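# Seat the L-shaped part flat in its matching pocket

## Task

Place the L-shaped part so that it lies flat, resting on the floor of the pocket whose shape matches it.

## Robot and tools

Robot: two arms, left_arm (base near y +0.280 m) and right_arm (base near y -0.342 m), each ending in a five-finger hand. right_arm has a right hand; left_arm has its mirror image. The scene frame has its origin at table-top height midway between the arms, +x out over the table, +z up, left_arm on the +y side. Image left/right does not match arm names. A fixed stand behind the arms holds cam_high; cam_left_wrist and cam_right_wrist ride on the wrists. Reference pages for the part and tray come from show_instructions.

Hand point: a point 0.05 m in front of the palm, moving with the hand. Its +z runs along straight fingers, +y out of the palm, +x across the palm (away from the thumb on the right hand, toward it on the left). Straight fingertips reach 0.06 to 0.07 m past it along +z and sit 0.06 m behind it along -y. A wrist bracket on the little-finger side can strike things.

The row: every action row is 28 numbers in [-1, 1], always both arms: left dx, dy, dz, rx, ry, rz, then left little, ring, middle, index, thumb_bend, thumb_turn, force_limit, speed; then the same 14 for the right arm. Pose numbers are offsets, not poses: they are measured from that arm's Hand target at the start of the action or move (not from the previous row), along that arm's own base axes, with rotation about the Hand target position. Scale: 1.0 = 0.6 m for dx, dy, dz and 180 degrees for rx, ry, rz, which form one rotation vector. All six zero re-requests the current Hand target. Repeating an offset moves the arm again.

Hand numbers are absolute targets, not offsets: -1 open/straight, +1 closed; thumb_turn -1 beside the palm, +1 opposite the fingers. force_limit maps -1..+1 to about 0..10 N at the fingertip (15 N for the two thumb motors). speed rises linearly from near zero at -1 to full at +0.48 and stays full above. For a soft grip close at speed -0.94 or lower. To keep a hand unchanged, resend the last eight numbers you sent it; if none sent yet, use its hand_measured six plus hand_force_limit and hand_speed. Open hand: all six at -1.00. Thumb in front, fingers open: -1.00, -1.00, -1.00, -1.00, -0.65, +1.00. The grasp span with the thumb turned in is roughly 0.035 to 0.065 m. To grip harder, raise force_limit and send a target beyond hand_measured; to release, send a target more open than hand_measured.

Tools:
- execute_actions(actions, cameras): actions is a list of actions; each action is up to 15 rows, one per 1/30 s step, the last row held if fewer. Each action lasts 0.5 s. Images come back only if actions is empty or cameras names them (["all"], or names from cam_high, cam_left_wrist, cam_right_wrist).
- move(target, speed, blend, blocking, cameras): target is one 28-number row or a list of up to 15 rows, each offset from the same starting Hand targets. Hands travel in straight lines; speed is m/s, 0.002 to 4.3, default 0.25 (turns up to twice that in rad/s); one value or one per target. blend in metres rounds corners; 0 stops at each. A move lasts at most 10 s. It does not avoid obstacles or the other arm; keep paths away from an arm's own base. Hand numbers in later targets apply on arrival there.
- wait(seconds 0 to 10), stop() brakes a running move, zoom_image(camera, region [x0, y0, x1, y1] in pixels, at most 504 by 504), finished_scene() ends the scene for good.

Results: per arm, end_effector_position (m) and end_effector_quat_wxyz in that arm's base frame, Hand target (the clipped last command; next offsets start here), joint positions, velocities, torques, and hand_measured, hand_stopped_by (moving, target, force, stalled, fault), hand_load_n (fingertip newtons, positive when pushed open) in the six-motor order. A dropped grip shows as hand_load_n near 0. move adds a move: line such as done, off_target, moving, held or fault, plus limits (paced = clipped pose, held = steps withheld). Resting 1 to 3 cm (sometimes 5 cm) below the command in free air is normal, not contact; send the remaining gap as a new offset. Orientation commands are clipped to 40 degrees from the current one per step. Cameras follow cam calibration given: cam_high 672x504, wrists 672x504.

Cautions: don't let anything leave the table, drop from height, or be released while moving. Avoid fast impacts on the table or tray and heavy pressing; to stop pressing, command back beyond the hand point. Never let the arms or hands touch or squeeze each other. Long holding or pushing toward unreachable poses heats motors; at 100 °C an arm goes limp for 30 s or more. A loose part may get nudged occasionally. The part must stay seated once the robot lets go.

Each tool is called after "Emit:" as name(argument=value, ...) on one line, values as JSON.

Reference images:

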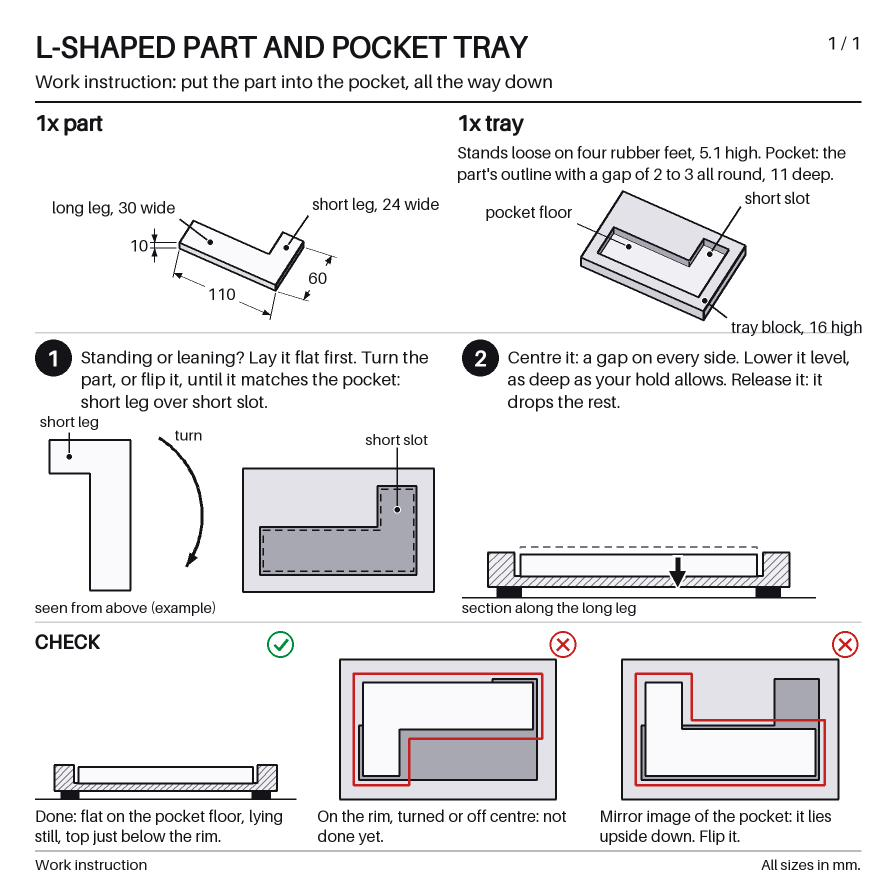

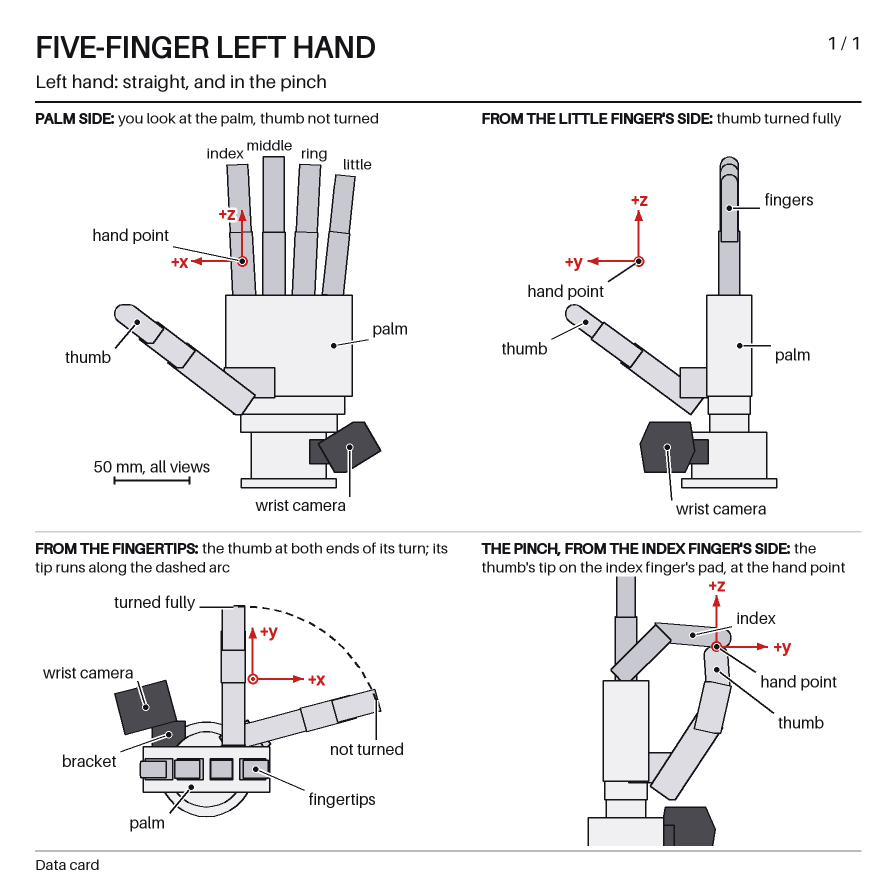

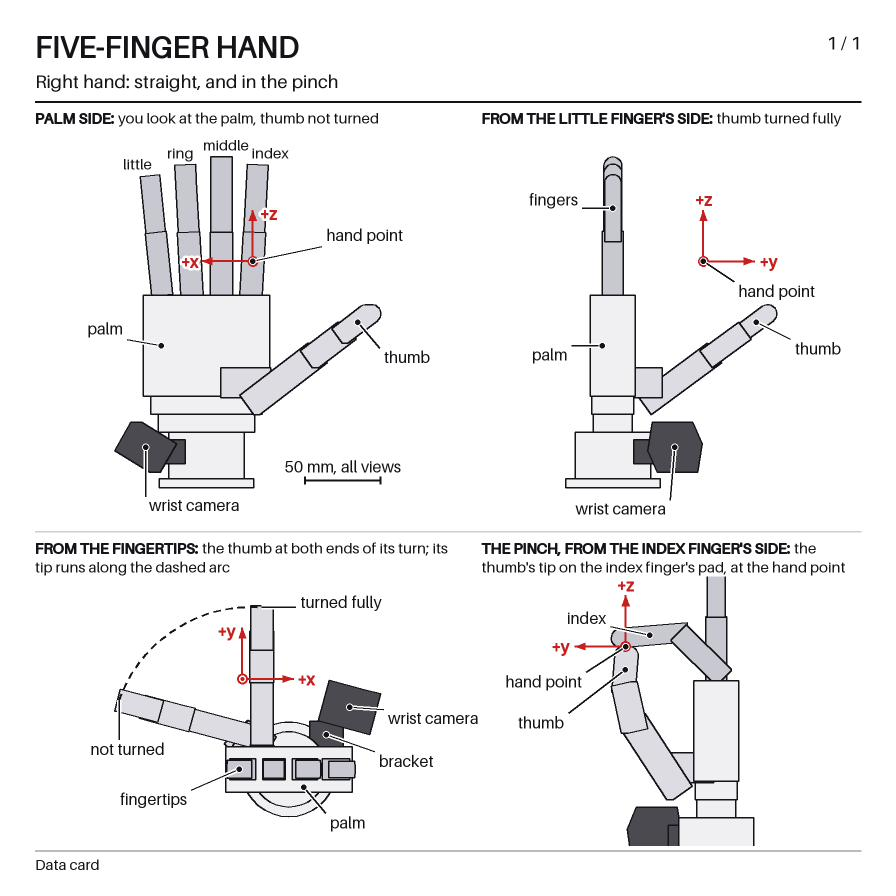

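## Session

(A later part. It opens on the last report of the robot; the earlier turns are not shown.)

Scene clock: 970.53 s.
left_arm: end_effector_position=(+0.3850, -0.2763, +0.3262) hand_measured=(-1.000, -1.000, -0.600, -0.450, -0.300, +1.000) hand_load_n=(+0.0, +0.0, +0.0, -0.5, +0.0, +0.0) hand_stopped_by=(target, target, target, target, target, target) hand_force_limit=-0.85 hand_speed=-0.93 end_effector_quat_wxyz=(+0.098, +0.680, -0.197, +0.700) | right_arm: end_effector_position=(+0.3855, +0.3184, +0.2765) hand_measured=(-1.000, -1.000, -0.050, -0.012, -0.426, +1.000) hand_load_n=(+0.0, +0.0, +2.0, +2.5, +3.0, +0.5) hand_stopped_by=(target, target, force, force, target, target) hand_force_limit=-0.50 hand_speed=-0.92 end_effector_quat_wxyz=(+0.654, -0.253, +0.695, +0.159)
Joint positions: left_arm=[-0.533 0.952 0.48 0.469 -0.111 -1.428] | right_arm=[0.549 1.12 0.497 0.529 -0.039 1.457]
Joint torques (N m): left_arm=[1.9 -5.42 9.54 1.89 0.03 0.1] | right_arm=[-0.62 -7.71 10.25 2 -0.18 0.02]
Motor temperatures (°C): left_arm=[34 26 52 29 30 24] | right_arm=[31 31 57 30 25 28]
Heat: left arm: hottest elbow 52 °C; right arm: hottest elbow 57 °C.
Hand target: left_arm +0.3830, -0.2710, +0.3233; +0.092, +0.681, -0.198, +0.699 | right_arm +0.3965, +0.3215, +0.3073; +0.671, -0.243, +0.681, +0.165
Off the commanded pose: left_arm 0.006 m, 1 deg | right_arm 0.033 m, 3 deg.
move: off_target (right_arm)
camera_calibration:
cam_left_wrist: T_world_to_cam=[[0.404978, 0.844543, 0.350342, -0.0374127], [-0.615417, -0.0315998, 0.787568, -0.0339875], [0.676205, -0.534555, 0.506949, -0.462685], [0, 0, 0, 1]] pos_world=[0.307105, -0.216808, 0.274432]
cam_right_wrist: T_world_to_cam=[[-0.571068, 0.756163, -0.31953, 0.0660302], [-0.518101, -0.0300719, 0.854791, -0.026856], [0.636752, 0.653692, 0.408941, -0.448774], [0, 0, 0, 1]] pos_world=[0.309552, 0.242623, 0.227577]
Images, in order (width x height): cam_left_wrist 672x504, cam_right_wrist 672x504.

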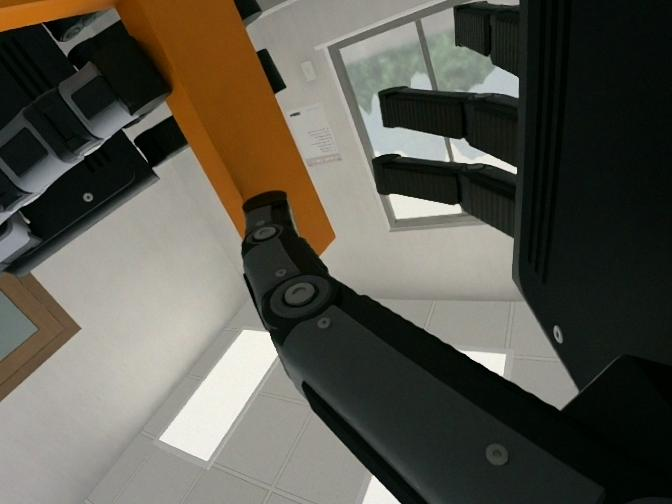

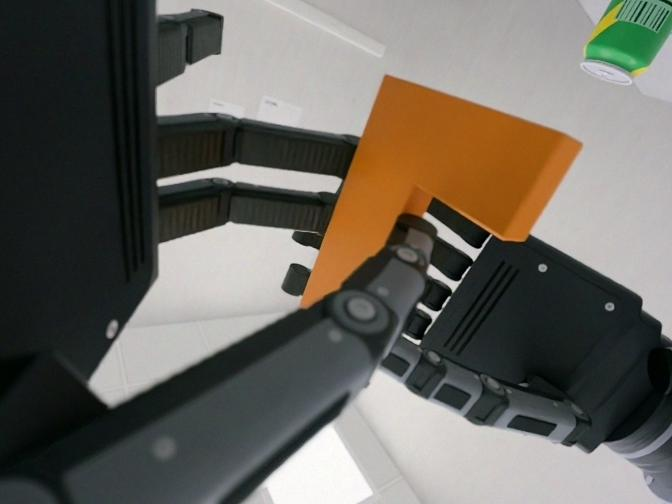

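Emit:
move(target=[0,0,0,0,0,0,-1,-1,-0.6,-0.45,-0.65,1,-0.4,0,0,0,0,0,0,0,-1,-1,0.15,0.25,-0.425,1,-0.5,-0.92], speed=0.05, cameras=["cam_left_wrist","cam_right_wrist"])

Emit:
zoom_image(camera="cam_left_wrist", region=[80, 0, 400, 320])

Emit:
zoom_image(camera="cam_right_wrist", region=[250, 200, 500, 450])

Scene clock: 1060.40 s.
left_arm: end_effector_position=(+0.3850, -0.2763, +0.3262) hand_measured=(-1.000, -1.000, -0.600, -0.450, -0.650, +1.000) hand_load_n=(+0.0, +0.0, +0.0, +0.0, +0.0, -0.5) hand_stopped_by=(target, target, target, target, target, target) hand_force_limit=-0.40 hand_speed=0.00 end_effector_quat_wxyz=(+0.098, +0.680, -0.197, +0.700) | right_arm: end_effector_position=(+0.3855, +0.3184, +0.2765) hand_measured=(-1.000, -1.000, -0.050, -0.012, -0.426, +1.000) hand_load_n=(+0.0, +0.0, +2.0, +2.5, +3.0, +0.5) hand_stopped_by=(target, target, force, force, target, target) hand_force_limit=-0.50 hand_speed=-0.92 end_effector_quat_wxyz=(+0.654, -0.253, +0.695, +0.159)
Joint positions: left_arm=[-0.533 0.952 0.48 0.469 -0.111 -1.428] | right_arm=[0.549 1.12 0.497 0.529 -0.039 1.457]
Joint torques (N m): left_arm=[1.9 -5.48 9.52 1.89 0.03 0.11] | right_arm=[-0.62 -7.65 10.26 2 -0.16 0.01]
Motor temperatures (°C): left_arm=[34 26 51 29 30 24] | right_arm=[31 31 58 30 25 28]
Heat: left arm: hottest elbow 51 °C; right arm: hottest elbow 58 °C.
Hand target: left_arm +0.3830, -0.2711, +0.3233; +0.092, +0.681, -0.199, +0.699 | right_arm +0.3965, +0.3215, +0.3073; +0.671, -0.243, +0.681, +0.165
Off the commanded pose: left_arm 0.006 m, 1 deg | right_arm 0.033 m, 3 deg.
move: off_target (right_arm)
camera_calibration:
cam_left_wrist: T_world_to_cam=[[0.405251, 0.844415, 0.350336, -0.0374375], [-0.615437, -0.0313877, 0.787561, -0.0339374], [0.676025, -0.534769, 0.506964, -0.462733], [0, 0, 0, 1]] pos_world=[0.307104, -0.216908, 0.274432]
cam_right_wrist: T_world_to_cam=[[-0.571068, 0.756163, -0.31953, 0.0660302], [-0.518101, -0.0300719, 0.854791, -0.026856], [0.636752, 0.653692, 0.408941, -0.448774], [0, 0, 0, 1]] pos_world=[0.309552, 0.242623, 0.227577]
Images, in order (width x height): cam_left_wrist 672x504, cam_right_wrist 672x504.

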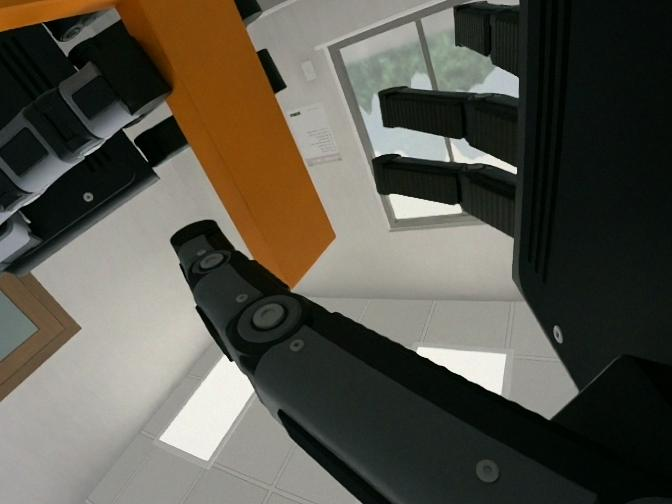

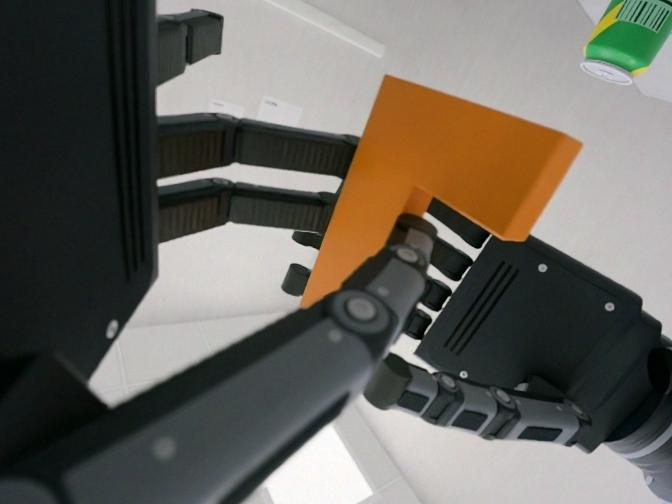

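Scaled by 1.575 from the camera's 672x504 image, which has a finer 960x720 frame.

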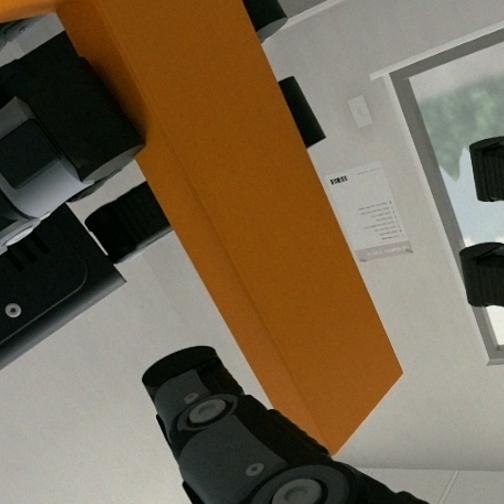

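Scaled by 2.016 from the camera's 672x504 image, which has a finer 960x720 frame.

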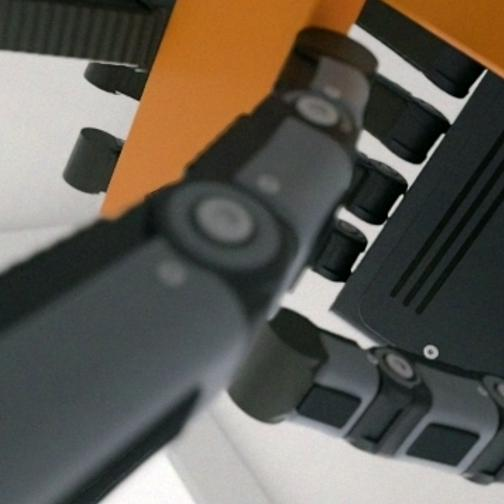

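Emit:
zoom_image(camera="cam_right_wrist", region=[290, 50, 610, 320])

Scaled by 1.575 from the camera's 672x504 image, which has a finer 960x720 frame.

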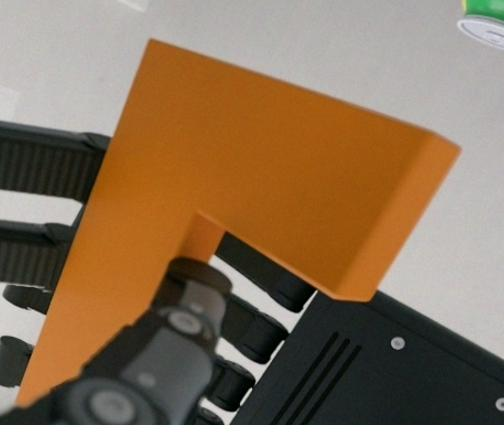

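Emit:
move(target=[0.01,-0.02,0,0,0,0,-1,-1,-0.6,-0.45,-0.65,1,-0.4,0,0,0,0,0,0,0,-1,-1,0.15,0.25,-0.425,1,-0.5,-0.92], speed=0.05, cameras=["cam_left_wrist"])

Scene clock: 1175.67 s.
left_arm: end_effector_position=(+0.3877, -0.2776, +0.3204) hand_measured=(-1.000, -1.000, -0.600, -0.450, -0.650, +1.000) hand_load_n=(+0.0, +0.0, +0.0, +0.0, +0.0, +0.0) hand_stopped_by=(target, target, target, target, target, target) hand_force_limit=-0.40 hand_speed=0.00 end_effector_quat_wxyz=(+0.092, +0.685, -0.194, +0.696) | right_arm: end_effector_position=(+0.3855, +0.3184, +0.2765) hand_measured=(-1.000, -1.000, -0.050, -0.012, -0.426, +1.000) hand_load_n=(+0.0, +0.0, +2.0, +2.5, +3.0, +0.5) hand_stopped_by=(target, target, force, force, target, target) hand_force_limit=-0.50 hand_speed=-0.92 end_effector_quat_wxyz=(+0.654, -0.253, +0.695, +0.159)
Joint positions: left_arm=[-0.542 0.964 0.48 0.469 -0.134 -1.428] | right_arm=[0.549 1.12 0.497 0.529 -0.039 1.457]
Joint torques (N m): left_arm=[0.73 -3.55 11.45 2.8 -0.09 0.1] | right_arm=[-0.85 -7.77 10.29 1.91 -0.17 0.01]
Motor temperatures (°C): left_arm=[34 26 51 29 29 24] | right_arm=[31 31 60 30 25 28]
Heat: left arm: hottest elbow 51 °C; right arm: hottest elbow 60 °C.
Hand target: left_arm +0.3891, -0.2830, +0.3232; +0.092, +0.681, -0.198, +0.699 | right_arm +0.3965, +0.3215, +0.3073; +0.671, -0.243, +0.681, +0.165
Off the commanded pose: left_arm 0.006 m, 1 deg | right_arm 0.033 m, 3 deg.
move: off_target (right_arm)
camera_calibration:
cam_left_wrist: T_world_to_cam=[[0.397533, 0.847558, 0.351587, -0.0318621], [-0.606189, -0.0450647, 0.794043, -0.0371328], [0.688842, -0.528786, 0.495865, -0.462059], [0, 0, 0, 1]] pos_world=[0.308442, -0.218999, 0.269806]
Images, in order (width x height): cam_left_wrist 672x504.

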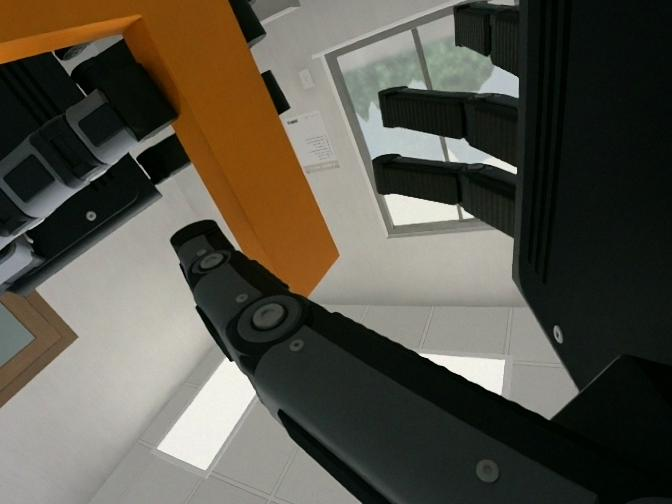

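Emit:
move(target=[0.005,-0.015,0.025,0,0,0,-1,-1,-0.6,-0.45,-0.65,1,-0.4,0,0,0,0,0,0,0,-1,-1,0.15,0.25,-0.425,1,-0.5,-0.92], speed=0.05, cameras=["cam_left_wrist"])

Scene clock: 1181.80 s.
left_arm: end_effector_position=(+0.3850, -0.2827, +0.3133) hand_measured=(-1.000, -1.000, -0.600, -0.450, -0.650, +1.000) hand_load_n=(+0.0, +0.0, +0.0, +0.0, +0.0, -0.5) hand_stopped_by=(target, target, target, target, target, target) hand_force_limit=-0.40 hand_speed=0.00 end_effector_quat_wxyz=(+0.089, +0.693, -0.198, +0.687) | right_arm: end_effector_position=(+0.3855, +0.3184, +0.2765) hand_measured=(-1.000, -1.000, -0.050, -0.012, -0.426, +1.000) hand_load_n=(+0.0, +0.0, +2.0, +2.5, +3.0, +0.5) hand_stopped_by=(target, target, force, force, target, target) hand_force_limit=-0.50 hand_speed=-0.92 end_effector_quat_wxyz=(+0.654, -0.253, +0.695, +0.159)
Joint positions: left_arm=[-0.563 0.964 0.48 0.444 -0.155 -1.428] | right_arm=[0.549 1.12 0.497 0.529 -0.039 1.457]
Joint torques (N m): left_arm=[0.62 -3.96 14.89 1.92 -0.11 0.1] | right_arm=[-0.44 -7.82 10.3 1.98 -0.17 0.01]
Motor temperatures (°C): left_arm=[34 26 52 29 29 24] | right_arm=[31 31 60 30 25 28]
Heat: left arm: hottest elbow 52 °C; right arm: hottest elbow 60 °C.
Hand target: left_arm +0.3921, -0.2920, +0.3383; +0.092, +0.681, -0.198, +0.699 | right_arm +0.3965, +0.3215, +0.3073; +0.671, -0.243, +0.681, +0.165
Off the commanded pose: left_arm 0.027 m, 2 deg | right_arm 0.033 m, 3 deg.
move: off_target (left_arm, right_arm)
camera_calibration:
cam_left_wrist: T_world_to_cam=[[0.405146, 0.84262, 0.354752, -0.0293638], [-0.589022, -0.0561906, 0.806161, -0.0469284], [0.699221, -0.53557, 0.473556, -0.458245], [0, 0, 0, 1]] pos_world=[0.304669, -0.223317, 0.265253]
Images, in order (width x height): cam_left_wrist 672x504.

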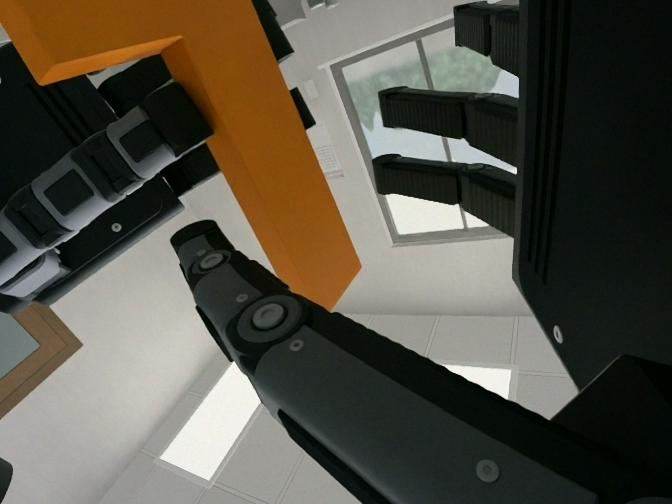

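Emit:
move(target=[0.005,0.005,0.02,0,0,0,-1,-1,-0.6,-0.45,-0.65,1,-0.4,0,0,0,0,0,0,0,-1,-1,0.15,0.25,-0.425,1,-0.5,-0.92], speed=0.05)

Scene clock: 1188.07 s.
left_arm: end_effector_position=(+0.3849, -0.2850, +0.3056) hand_measured=(-1.000, -1.000, -0.600, -0.450, -0.650, +1.000) hand_load_n=(+0.0, +0.0, +0.0, +0.0, +0.0, +0.0) hand_stopped_by=(target, target, target, target, target, target) hand_force_limit=-0.40 hand_speed=0.00 end_effector_quat_wxyz=(+0.089, +0.704, -0.207, +0.674) | right_arm: end_effector_position=(+0.3855, +0.3184, +0.2765) hand_measured=(-1.000, -1.000, -0.050, -0.012, -0.426, +1.000) hand_load_n=(+0.0, +0.0, +2.0, +2.0, +3.0, +0.0) hand_stopped_by=(target, target, force, force, target, target) hand_force_limit=-0.50 hand_speed=-0.92 end_effector_quat_wxyz=(+0.654, -0.253, +0.695, +0.159)
Joint positions: left_arm=[-0.563 0.964 0.488 0.4 -0.145 -1.428] | right_arm=[0.549 1.12 0.497 0.529 -0.039 1.457]
Joint torques (N m): left_arm=[1.73 -5.48 16.28 1.92 0.03 0.11] | right_arm=[-0.44 -7.41 10.28 2.04 -0.19 -0.01]
Motor temperatures (°C): left_arm=[34 26 53 29 29 24] | right_arm=[31 31 60 30 25 28]
Heat: left arm: hottest elbow 53 °C; right arm: hottest elbow 60 °C.
Hand target: left_arm +0.3951, -0.2890, +0.3502; +0.092, +0.681, -0.198, +0.699 | right_arm +0.3965, +0.3215, +0.3073; +0.671, -0.243, +0.681, +0.165
Off the commanded pose: left_arm 0.046 m, 4 deg | right_arm 0.033 m, 3 deg.
move: off_target (left_arm, right_arm)

Emit:
move(target=[0,0.01,0.035,0,0,0,-1,-1,-0.6,-0.45,-0.65,1,-0.4,0,0,0,0,0,0,0,-1,-1,0.15,0.25,-0.425,1,-0.5,-0.92], speed=0.08)

Scene clock: 1196.07 s.
left_arm: end_effector_position=(+0.3851, -0.2809, +0.3269) hand_measured=(-1.000, -1.000, -0.600, -0.450, -0.650, +1.000) hand_load_n=(+0.0, +0.0, +0.0, +0.0, +0.0, -0.5) hand_stopped_by=(target, target, target, target, target, target) hand_force_limit=-0.40 hand_speed=0.00 end_effector_quat_wxyz=(+0.091, +0.703, -0.207, +0.675) | right_arm: end_effector_position=(+0.3855, +0.3184, +0.2765) hand_measured=(-1.000, -1.000, -0.050, -0.012, -0.426, +1.000) hand_load_n=(+0.0, +0.0, +2.0, +2.5, +3.0, +0.5) hand_stopped_by=(target, target, force, force, target, target) hand_force_limit=-0.50 hand_speed=-0.92 end_effector_quat_wxyz=(+0.654, -0.253, +0.695, +0.159)
Joint positions: left_arm=[-0.548 0.922 0.525 0.323 -0.127 -1.428] | right_arm=[0.549 1.12 0.497 0.529 -0.039 1.457]
Joint torques (N m): left_arm=[1.9 -5.01 16.65 1.96 0.03 0.11] | right_arm=[-0.62 -7.47 10.26 1.95 -0.17 0]
Motor temperatures (°C): left_arm=[34 26 56 29 29 24] | right_arm=[31 31 60 30 25 28]
Heat: left arm: hottest elbow 56 °C; right arm: hottest elbow 60 °C.
Hand target: left_arm +0.3951, -0.2830, +0.3711; +0.092, +0.681, -0.199, +0.699 | right_arm +0.3965, +0.3215, +0.3073; +0.671, -0.243, +0.681, +0.165
Off the commanded pose: left_arm 0.045 m, 4 deg | right_arm 0.033 m, 3 deg.
move: off_target (left_arm, right_arm)

Emit:
wait(seconds=0.1, cameras=["cam_left_wrist","cam_right_wrist"])

Emit:
zoom_image(camera="cam_left_wrist", region=[80, 0, 400, 320])

Scene clock: 1202.20 s.
left_arm: end_effector_position=(+0.3851, -0.2809, +0.3269) hand_measured=(-1.000, -1.000, -0.600, -0.450, -0.650, +1.000) hand_load_n=(+0.0, +0.0, +0.0, +0.0, +0.0, +0.0) hand_stopped_by=(target, target, target, target, target, target) hand_force_limit=-0.40 hand_speed=0.00 end_effector_quat_wxyz=(+0.091, +0.703, -0.207, +0.675) | right_arm: end_effector_position=(+0.3855, +0.3184, +0.2765) hand_measured=(-1.000, -1.000, -0.050, -0.012, -0.426, +1.000) hand_load_n=(+0.0, +0.0, +2.0, +2.5, +3.0, +0.5) hand_stopped_by=(target, target, force, force, target, target) hand_force_limit=-0.50 hand_speed=-0.92 end_effector_quat_wxyz=(+0.654, -0.253, +0.695, +0.159)
Joint positions: left_arm=[-0.548 0.922 0.525 0.323 -0.127 -1.428] | right_arm=[0.549 1.12 0.497 0.529 -0.039 1.457]
Joint torques (N m): left_arm=[1.9 -5.01 16.66 1.91 0.03 0.11] | right_arm=[-0.91 -7.71 10.29 1.95 -0.17 0]
Motor temperatures (°C): left_arm=[34 26 57 29 29 24] | right_arm=[31 31 60 30 25 28]
Heat: left arm: hottest elbow 57 °C; right arm: hottest elbow 60 °C.
Hand target: left_arm +0.3951, -0.2830, +0.3711; +0.092, +0.681, -0.199, +0.699 | right_arm +0.3965, +0.3215, +0.3073; +0.671, -0.243, +0.681, +0.165
Off the commanded pose: left_arm 0.045 m, 4 deg | right_arm 0.033 m, 3 deg.
wait: 0.10 s; at rest from the start
camera_calibration:
cam_left_wrist: T_world_to_cam=[[0.426057, 0.83142, 0.356673, -0.0476575], [-0.565999, -0.0625996, 0.822026, -0.0736276], [0.705776, -0.552106, 0.443912, -0.461267], [0, 0, 0, 1]] pos_world=[0.304183, -0.219654, 0.282284]
cam_right_wrist: T_world_to_cam=[[-0.571068, 0.756163, -0.31953, 0.0660302], [-0.518101, -0.0300719, 0.854791, -0.026856], [0.636752, 0.653692, 0.408941, -0.448774], [0, 0, 0, 1]] pos_world=[0.309552, 0.242623, 0.227577]
Images, in order (width x height): cam_left_wrist 672x504, cam_right_wrist 672x504.

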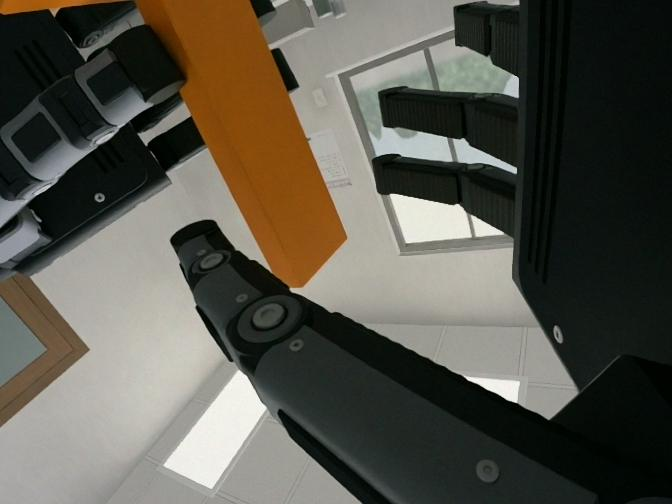

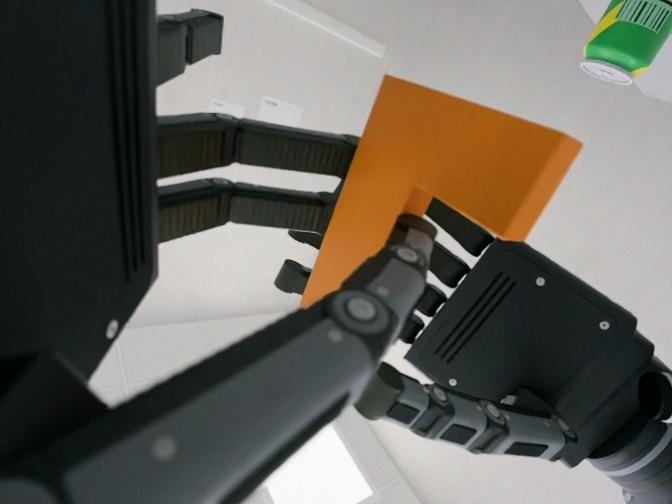

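Scaled by 1.575 from the camera's 672x504 image, which has a finer 960x720 frame.

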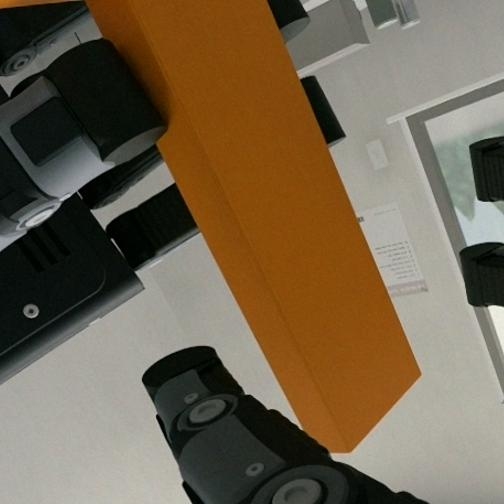

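Emit:
move(target=[0,0,0,0,0,0,-1,-1,-0.6,-0.45,-0.28,1,-0.82,-0.92,0,0,0,0,0,0,-1,-1,0.15,0.25,-0.425,1,-0.5,-0.92], speed=0.05, cameras=["cam_left_wrist","cam_right_wrist"])

Scene clock: 1218.80 s.
left_arm: end_effector_position=(+0.3844, -0.2817, +0.3269) hand_measured=(-1.000, -1.000, -0.600, -0.450, -0.338, +1.000) hand_load_n=(+0.0, +0.0, +0.0, +0.0, +1.5, +0.0) hand_stopped_by=(target, target, target, target, force, target) hand_force_limit=-0.82 hand_speed=-0.92 end_effector_quat_wxyz=(+0.093, +0.702, -0.209, +0.674) | right_arm: end_effector_position=(+0.3855, +0.3184, +0.2765) hand_measured=(-1.000, -1.000, -0.050, -0.012, -0.426, +1.000) hand_load_n=(+0.0, +0.0, +1.5, +3.5, +3.0, +1.5) hand_stopped_by=(target, target, force, force, target, target) hand_force_limit=-0.50 hand_speed=-0.92 end_effector_quat_wxyz=(+0.654, -0.253, +0.695, +0.159)
Joint positions: left_arm=[-0.548 0.922 0.525 0.323 -0.122 -1.427] | right_arm=[0.549 1.12 0.497 0.529 -0.039 1.457]
Joint torques (N m): left_arm=[1.9 -5.07 16.65 1.89 -0.15 0.09] | right_arm=[-0.67 -7.59 10.32 2.03 -0.17 0]
Motor temperatures (°C): left_arm=[34 26 60 29 29 24] | right_arm=[31 31 60 30 25 28]
Heat: left arm: hottest elbow 60 °C; right arm: hottest elbow 60 °C.
Hand target: left_arm +0.3951, -0.2830, +0.3711; +0.092, +0.681, -0.198, +0.699 | right_arm +0.3965, +0.3215, +0.3073; +0.671, -0.243, +0.681, +0.165
Off the commanded pose: left_arm 0.046 m, 4 deg | right_arm 0.033 m, 3 deg.
move: off_target (left_arm, right_arm)
camera_calibration:
cam_left_wrist: T_world_to_cam=[[0.430468, 0.829026, 0.35695, -0.0490889], [-0.566399, -0.0598075, 0.821958, -0.0731297], [0.702773, -0.556003, 0.443814, -0.461121], [0, 0, 0, 1]] pos_world=[0.303774, -0.220062, 0.282284]
cam_right_wrist: T_world_to_cam=[[-0.571068, 0.756163, -0.31953, 0.0660302], [-0.518101, -0.0300719, 0.854791, -0.026856], [0.636752, 0.653692, 0.408941, -0.448774], [0, 0, 0, 1]] pos_world=[0.309552, 0.242623, 0.227577]
Images, in order (width x height): cam_left_wrist 672x504, cam_right_wrist 672x504.

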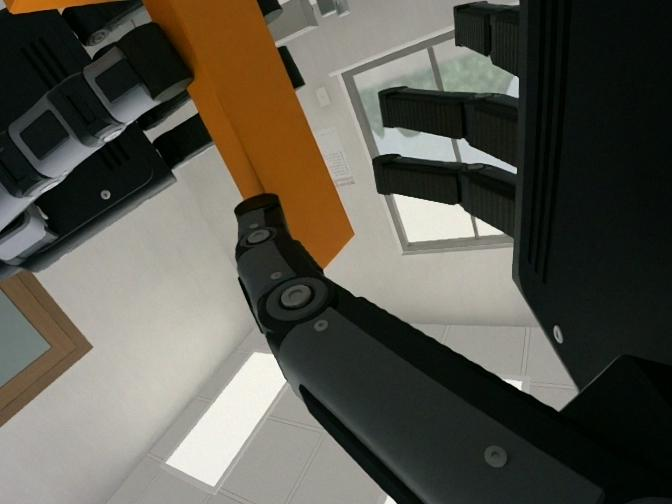

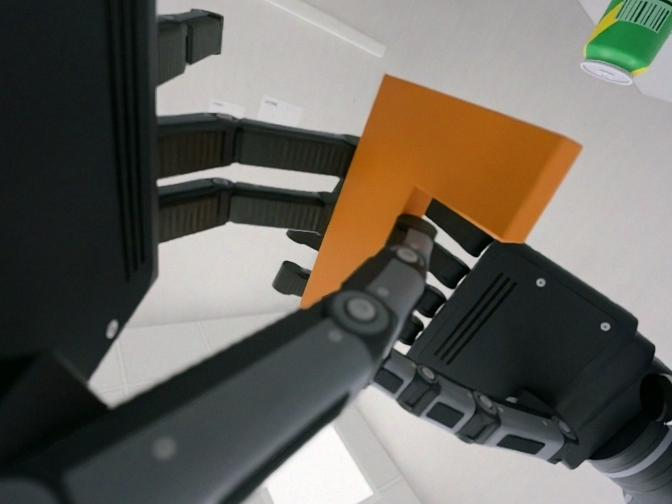

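Emit:
move(target=[0,0,0,0,0,0,-1,-1,0.1,0.2,-0.28,1,-0.6,-0.92,0,0,0,0,0,0,-1,-1,0.15,0.25,-0.425,1,-0.5,-0.92], speed=0.05, cameras=["cam_left_wrist","cam_right_wrist"])

Scene clock: 1240.27 s.
left_arm: end_effector_position=(+0.3844, -0.2817, +0.3269) hand_measured=(-1.000, -1.000, -0.092, -0.076, -0.338, +1.000) hand_load_n=(+0.0, +0.0, +3.0, +1.0, +2.5, +0.0) hand_stopped_by=(target, target, force, force, force, target) hand_force_limit=-0.60 hand_speed=-0.92 end_effector_quat_wxyz=(+0.092, +0.702, -0.209, +0.674) | right_arm: end_effector_position=(+0.3855, +0.3184, +0.2765) hand_measured=(-1.000, -1.000, -0.050, -0.012, -0.426, +1.000) hand_load_n=(+0.0, +0.0, +1.0, +3.0, +3.0, +1.5) hand_stopped_by=(target, target, force, force, target, target) hand_force_limit=-0.50 hand_speed=-0.92 end_effector_quat_wxyz=(+0.654, -0.253, +0.695, +0.159)
Joint positions: left_arm=[-0.548 0.922 0.525 0.323 -0.122 -1.426] | right_arm=[0.549 1.12 0.497 0.529 -0.039 1.457]
Joint torques (N m): left_arm=[1.9 -5.01 16.65 1.88 -0.15 0.08] | right_arm=[-0.5 -7.71 10.26 2.02 -0.16 0.02]
Motor temperatures (°C): left_arm=[34 26 63 29 29 24] | right_arm=[31 31 60 30 25 28]
Heat: left arm: hottest elbow 63 °C; right arm: hottest elbow 60 °C.
Hand target: left_arm +0.3951, -0.2830, +0.3711; +0.092, +0.681, -0.198, +0.699 | right_arm +0.3965, +0.3215, +0.3073; +0.671, -0.243, +0.681, +0.165
Off the commanded pose: left_arm 0.046 m, 4 deg | right_arm 0.033 m, 3 deg.
move: off_target (left_arm, right_arm)
camera_calibration:
cam_left_wrist: T_world_to_cam=[[0.430416, 0.828734, 0.35769, -0.0493091], [-0.566719, -0.06032, 0.8217, -0.0729901], [0.702547, -0.556382, 0.443696, -0.461058], [0, 0, 0, 1]] pos_world=[0.303773, -0.220063, 0.282183]
cam_right_wrist: T_world_to_cam=[[-0.571068, 0.756163, -0.31953, 0.0660302], [-0.518101, -0.0300719, 0.854791, -0.026856], [0.636752, 0.653692, 0.408941, -0.448774], [0, 0, 0, 1]] pos_world=[0.309552, 0.242623, 0.227577]
Images, in order (width x height): cam_left_wrist 672x504, cam_right_wrist 672x504.

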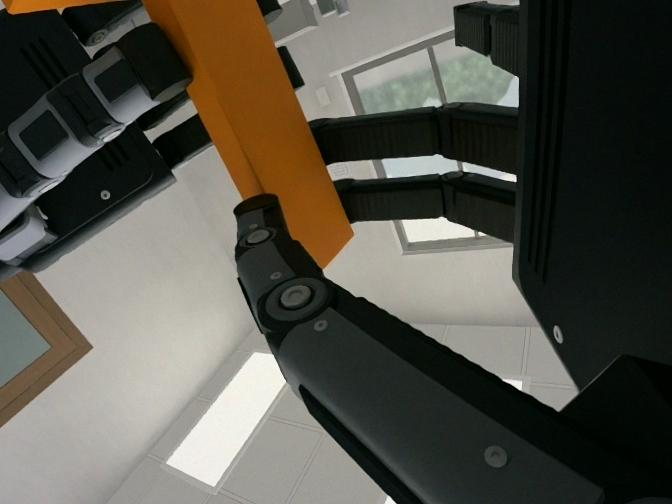

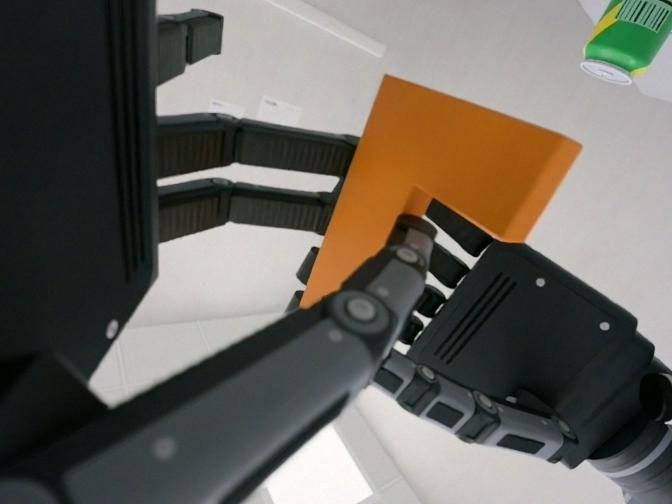

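Emit:
move(target=[0,0,0,0,0,0,-1,-1,0.1,0.3,-0.28,1,-0.5,-0.92,0,0,0,0,0,0,-1,-1,0.15,0.25,-0.425,1,-0.5,-0.92], speed=0.05, cameras=["cam_left_wrist"])

Emit:
zoom_image(camera="cam_left_wrist", region=[80, 0, 400, 320])

Scene clock: 1244.40 s.
left_arm: end_effector_position=(+0.3844, -0.2817, +0.3269) hand_measured=(-1.000, -1.000, -0.092, -0.070, -0.340, +1.000) hand_load_n=(+0.0, +0.0, +2.0, +4.5, +3.5, -1.0) hand_stopped_by=(target, target, force, force, force, target) hand_force_limit=-0.50 hand_speed=-0.92 end_effector_quat_wxyz=(+0.092, +0.702, -0.209, +0.674) | right_arm: end_effector_position=(+0.3855, +0.3184, +0.2765) hand_measured=(-1.000, -1.000, -0.050, -0.012, -0.426, +1.000) hand_load_n=(+0.0, -0.5, +1.5, +3.0, +3.0, +0.5) hand_stopped_by=(target, target, force, force, target, target) hand_force_limit=-0.50 hand_speed=-0.92 end_effector_quat_wxyz=(+0.654, -0.253, +0.695, +0.159)
Joint positions: left_arm=[-0.548 0.922 0.525 0.323 -0.122 -1.426] | right_arm=[0.549 1.12 0.497 0.529 -0.039 1.457]
Joint torques (N m): left_arm=[1.9 -5.01 16.66 1.87 -0.15 0.09] | right_arm=[-0.26 -7.71 10.29 2 -0.14 0]
Motor temperatures (°C): left_arm=[34 26 63 29 29 24] | right_arm=[31 31 60 30 25 28]
Heat: left arm: hottest elbow 63 °C; right arm: hottest elbow 60 °C.
Hand target: left_arm +0.3951, -0.2830, +0.3711; +0.092, +0.681, -0.198, +0.699 | right_arm +0.3965, +0.3215, +0.3073; +0.671, -0.243, +0.681, +0.165
Off the commanded pose: left_arm 0.046 m, 4 deg | right_arm 0.033 m, 3 deg.
move: off_target (left_arm, right_arm)
camera_calibration:
cam_left_wrist: T_world_to_cam=[[0.430416, 0.828734, 0.35769, -0.0493091], [-0.566719, -0.06032, 0.8217, -0.0729901], [0.702547, -0.556382, 0.443696, -0.461058], [0, 0, 0, 1]] pos_world=[0.303773, -0.220063, 0.282183]
Images, in order (width x height): cam_left_wrist 672x504.

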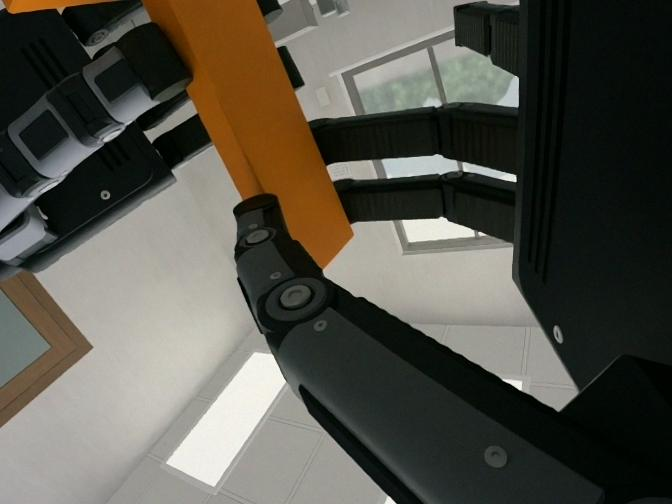

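Scaled by 1.575 from the camera's 672x504 image, which has a finer 960x720 frame.

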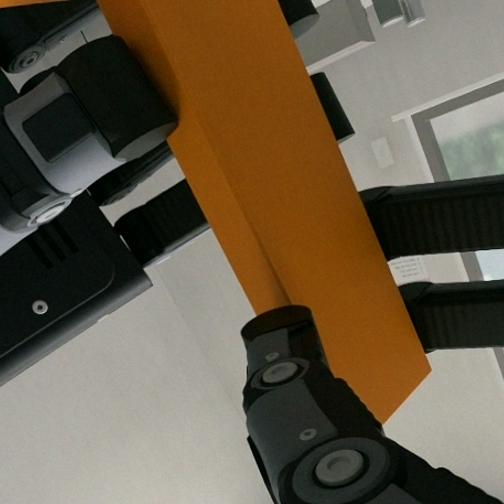

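Emit:
move(target=[0,0,0,0,0,0,-1,-1,0.1,0.3,-0.28,1,-0.5,-0.92,0,0,0,0,0,0,-1,-1,-0.2,-0.2,-0.5,1,-0.5,-0.9], speed=0.05, cameras=["cam_left_wrist","cam_right_wrist"])

Scene clock: 1255.00 s.
left_arm: end_effector_position=(+0.3846, -0.2815, +0.3264) hand_measured=(-1.000, -1.000, -0.092, -0.070, -0.340, +1.000) hand_load_n=(+0.0, +0.0, +2.0, +4.5, +3.5, -0.5) hand_stopped_by=(target, target, force, force, force, target) hand_force_limit=-0.50 hand_speed=-0.92 end_effector_quat_wxyz=(+0.092, +0.703, -0.209, +0.674) | right_arm: end_effector_position=(+0.3855, +0.3184, +0.2765) hand_measured=(-1.000, -1.000, -0.200, -0.200, -0.500, +1.000) hand_load_n=(+0.0, +0.0, +0.0, +0.0, +0.0, +0.0) hand_stopped_by=(target, target, target, target, target, target) hand_force_limit=-0.50 hand_speed=-0.90 end_effector_quat_wxyz=(+0.654, -0.253, +0.695, +0.159)
Joint positions: left_arm=[-0.548 0.922 0.525 0.322 -0.123 -1.426] | right_arm=[0.549 1.12 0.497 0.529 -0.039 1.457]
Joint torques (N m): left_arm=[1.9 -5.01 16.64 1.95 -0.1 0.09] | right_arm=[-0.56 -7.53 10.28 1.99 -0.16 0.01]
Motor temperatures (°C): left_arm=[34 26 64 29 29 24] | right_arm=[31 31 60 30 25 28]
Heat: left arm: hottest elbow 64 °C; right arm: hottest elbow 60 °C.
Hand target: left_arm +0.3951, -0.2830, +0.3710; +0.092, +0.681, -0.199, +0.699 | right_arm +0.3965, +0.3215, +0.3073; +0.671, -0.243, +0.681, +0.165
Off the commanded pose: left_arm 0.046 m, 4 deg | right_arm 0.033 m, 3 deg.
move: off_target (left_arm, right_arm)
camera_calibration:
cam_left_wrist: T_world_to_cam=[[0.429595, 0.829076, 0.357885, -0.0491783], [-0.565581, -0.0619253, 0.822365, -0.073638], [0.703965, -0.555697, 0.442306, -0.460817], [0, 0, 0, 1]] pos_world=[0.303877, -0.219862, 0.28198]
cam_right_wrist: T_world_to_cam=[[-0.571068, 0.756163, -0.31953, 0.0660302], [-0.518101, -0.0300719, 0.854791, -0.026856], [0.636752, 0.653692, 0.408941, -0.448774], [0, 0, 0, 1]] pos_world=[0.309552, 0.242623, 0.227577]
Images, in order (width x height): cam_left_wrist 672x504, cam_right_wrist 672x504.

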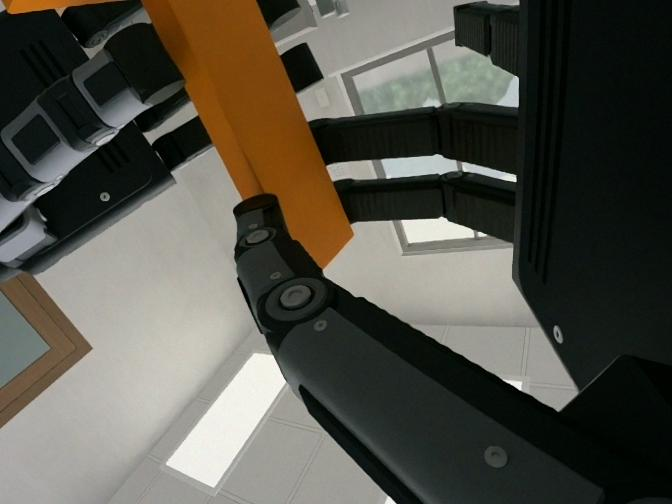

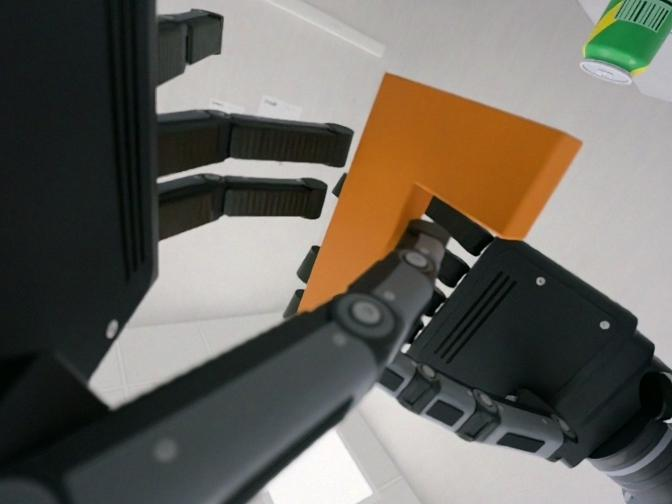

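Emit:
move(target=[0,0,0,0,0,0,-1,-1,0.1,0.3,-0.28,1,-0.5,-0.92,0,0,0,0,0,0,-1,-1,-0.7,-0.65,-0.6,1,-0.5,-0.7], speed=0.05, cameras=["cam_right_wrist"])

Scene clock: 1270.43 s.
left_arm: end_effector_position=(+0.3846, -0.2815, +0.3264) hand_measured=(-1.000, -1.000, -0.092, -0.070, -0.340, +1.000) hand_load_n=(+0.0, +0.0, +2.0, +4.5, +3.5, -0.5) hand_stopped_by=(target, target, force, force, force, target) hand_force_limit=-0.50 hand_speed=-0.92 end_effector_quat_wxyz=(+0.092, +0.703, -0.209, +0.674) | right_arm: end_effector_position=(+0.3855, +0.3184, +0.2765) hand_measured=(-1.000, -1.000, -0.700, -0.650, -0.600, +1.000) hand_load_n=(+0.0, +0.0, +0.0, +0.0, +0.0, +0.0) hand_stopped_by=(target, target, target, target, target, target) hand_force_limit=-0.50 hand_speed=-0.70 end_effector_quat_wxyz=(+0.654, -0.253, +0.695, +0.159)
Joint positions: left_arm=[-0.548 0.922 0.525 0.322 -0.123 -1.426] | right_arm=[0.549 1.12 0.497 0.529 -0.039 1.457]
Joint torques (N m): left_arm=[1.85 -5.01 16.66 1.95 -0.1 0.08] | right_arm=[-0.44 -7.71 10.24 1.98 -0.16 0.01]
Motor temperatures (°C): left_arm=[34 26 66 29 29 24] | right_arm=[31 31 61 30 25 28]
Heat: left arm: hottest elbow 66 °C; right arm: hottest elbow 61 °C.
Hand target: left_arm +0.3951, -0.2830, +0.3710; +0.092, +0.681, -0.199, +0.699 | right_arm +0.3965, +0.3215, +0.3073; +0.671, -0.243, +0.681, +0.165
Off the commanded pose: left_arm 0.046 m, 4 deg | right_arm 0.033 m, 3 deg.
move: off_target (left_arm, right_arm)
camera_calibration:
cam_right_wrist: T_world_to_cam=[[-0.571068, 0.756163, -0.31953, 0.0660302], [-0.518101, -0.0300719, 0.854791, -0.026856], [0.636752, 0.653692, 0.408941, -0.448774], [0, 0, 0, 1]] pos_world=[0.309552, 0.242623, 0.227577]
Images, in order (width x height): cam_right_wrist 672x504.

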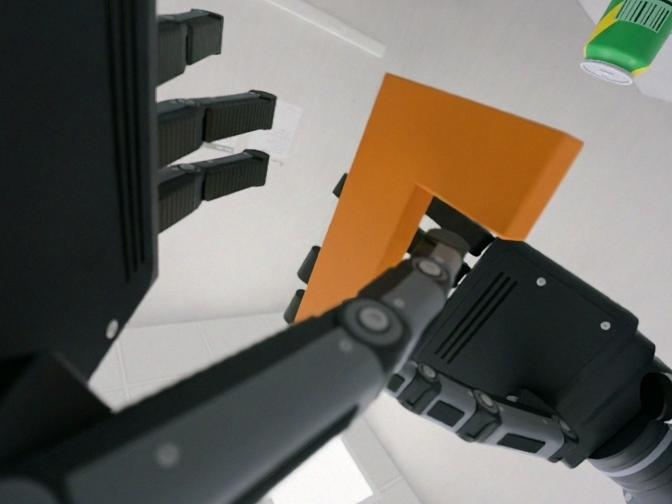

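Emit:
move(target=[0,0,0,0,0,0,-1,-1,0.1,0.3,-0.28,1,-0.5,-0.92,0,-0.06,0,0,0,0,-1,-1,-0.7,-0.65,-0.6,1,-0.5,-0.7], speed=0.06)

Scene clock: 1273.93 s.
left_arm: end_effector_position=(+0.3846, -0.2815, +0.3264) hand_measured=(-1.000, -1.000, -0.092, -0.070, -0.340, +1.000) hand_load_n=(+0.0, +0.0, +2.0, +4.5, +3.5, -1.0) hand_stopped_by=(target, target, force, force, force, target) hand_force_limit=-0.50 hand_speed=-0.92 end_effector_quat_wxyz=(+0.092, +0.703, -0.209, +0.674) | right_arm: end_effector_position=(+0.3926, +0.2880, +0.2967) hand_measured=(-1.000, -1.000, -0.700, -0.650, -0.600, +1.000) hand_load_n=(+0.0, +0.0, +0.0, +0.0, +0.0, -0.5) hand_stopped_by=(target, target, target, target, target, target) hand_force_limit=-0.50 hand_speed=-0.70 end_effector_quat_wxyz=(+0.666, -0.248, +0.684, +0.164)
Joint positions: left_arm=[-0.548 0.922 0.525 0.322 -0.123 -1.426] | right_arm=[0.447 1.068 0.497 0.51 -0.142 1.457]
Joint torques (N m): left_arm=[1.9 -5.01 16.65 1.94 -0.1 0.09] | right_arm=[-0.97 -7.18 8.09 1.7 -0.2 -0.06]
Motor temperatures (°C): left_arm=[34 26 66 29 29 24] | right_arm=[31 31 60 30 25 28]
Heat: left arm: hottest elbow 66 °C; right arm: hottest elbow 60 °C.
Hand target: left_arm +0.3951, -0.2830, +0.3710; +0.092, +0.681, -0.199, +0.699 | right_arm +0.3964, +0.2855, +0.3074; +0.671, -0.243, +0.681, +0.165
Off the commanded pose: left_arm 0.046 m, 4 deg | right_arm 0.012 m, 1 deg.
move: off_target (left_arm, right_arm)

Emit:
move(target=[0,0,0,0,0,0,-1,-1,0.1,0.3,-0.28,1,-0.5,-0.92,-0.1,-0.4,-0.05,0,0,0,-1,-1,-0.7,-0.65,-0.6,1,-0.5,-0.7], speed=0.2, cameras=["cam_high","cam_left_wrist"])

Scene clock: 1335.50 s.
left_arm: end_effector_position=(+0.3846, -0.2815, +0.3264) hand_measured=(-1.000, -1.000, -0.092, -0.070, -0.340, +1.000) hand_load_n=(+0.0, +0.0, +2.0, +4.5, +3.5, -0.5) hand_stopped_by=(target, target, force, force, force, target) hand_force_limit=-0.50 hand_speed=-0.92 end_effector_quat_wxyz=(+0.092, +0.703, -0.209, +0.674) | right_arm: end_effector_position=(+0.3345, +0.0490, +0.2772) hand_measured=(-1.000, -1.000, -0.700, -0.650, -0.600, +1.000) hand_load_n=(+0.0, +0.0, +0.0, +0.0, +0.0, +0.0) hand_stopped_by=(target, target, target, target, target, target) hand_force_limit=-0.50 hand_speed=-0.70 end_effector_quat_wxyz=(+0.670, -0.240, +0.681, +0.172)
Joint positions: left_arm=[-0.548 0.922 0.525 0.322 -0.123 -1.426] | right_arm=[-0.492 0.89 0.337 0.461 -1.08 1.402]
Joint torques (N m): left_arm=[1.9 -5.01 16.65 1.94 -0.1 0.09] | right_arm=[-0.73 -2.96 7.28 1.7 -0.3 -0.2]
Motor temperatures (°C): left_arm=[33 26 70 29 29 24] | right_arm=[31 31 55 30 25 28]
Heat: left arm: hottest elbow 70 °C; right arm: hottest elbow 55 °C.
Hand target: left_arm +0.3951, -0.2830, +0.3710; +0.092, +0.681, -0.199, +0.699 | right_arm +0.3365, +0.0455, +0.2775; +0.671, -0.243, +0.681, +0.165
Off the commanded pose: left_arm 0.046 m, 4 deg | right_arm 0.004 m, 1 deg.
move: off_target (left_arm)
camera_calibration:
cam_left_wrist: T_world_to_cam=[[0.429595, 0.829076, 0.357885, -0.0491783], [-0.565581, -0.0619253, 0.822365, -0.073638], [0.703965, -0.555697, 0.442306, -0.460817], [0, 0, 0, 1]] pos_world=[0.303877, -0.219862, 0.28198]
Images, in order (width x height): cam_high 672x504, cam_left_wrist 672x504.

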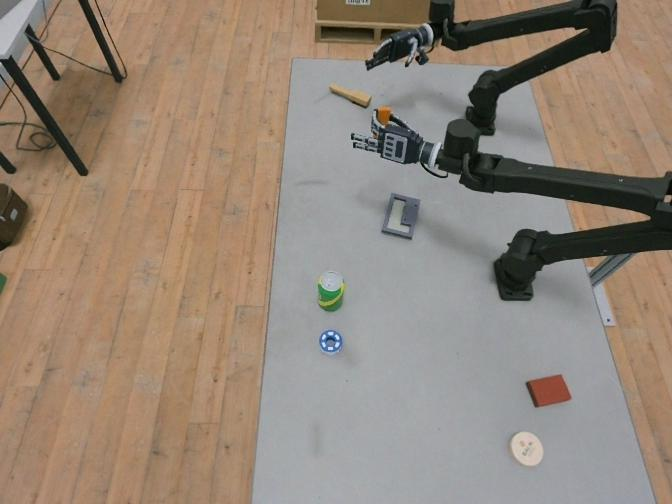

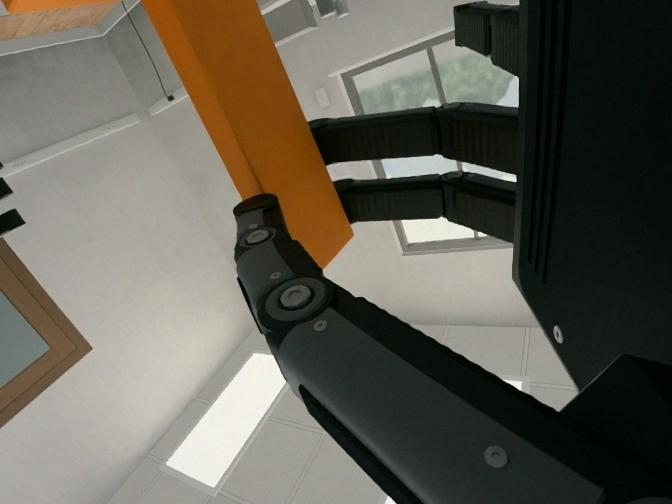

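Emit:
zoom_image(camera="cam_high", region=[360, 175, 450, 255])

Scaled by 5.600 from the camera's 672x504 image, which has a finer 960x720 frame.

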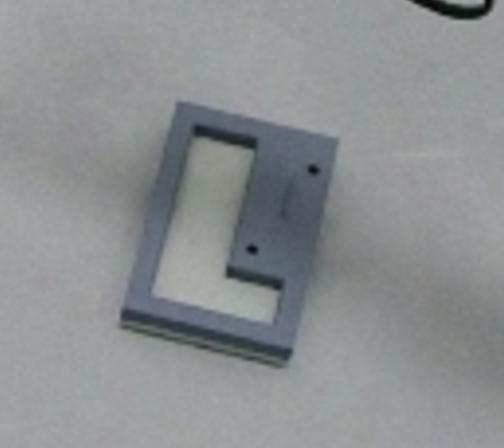

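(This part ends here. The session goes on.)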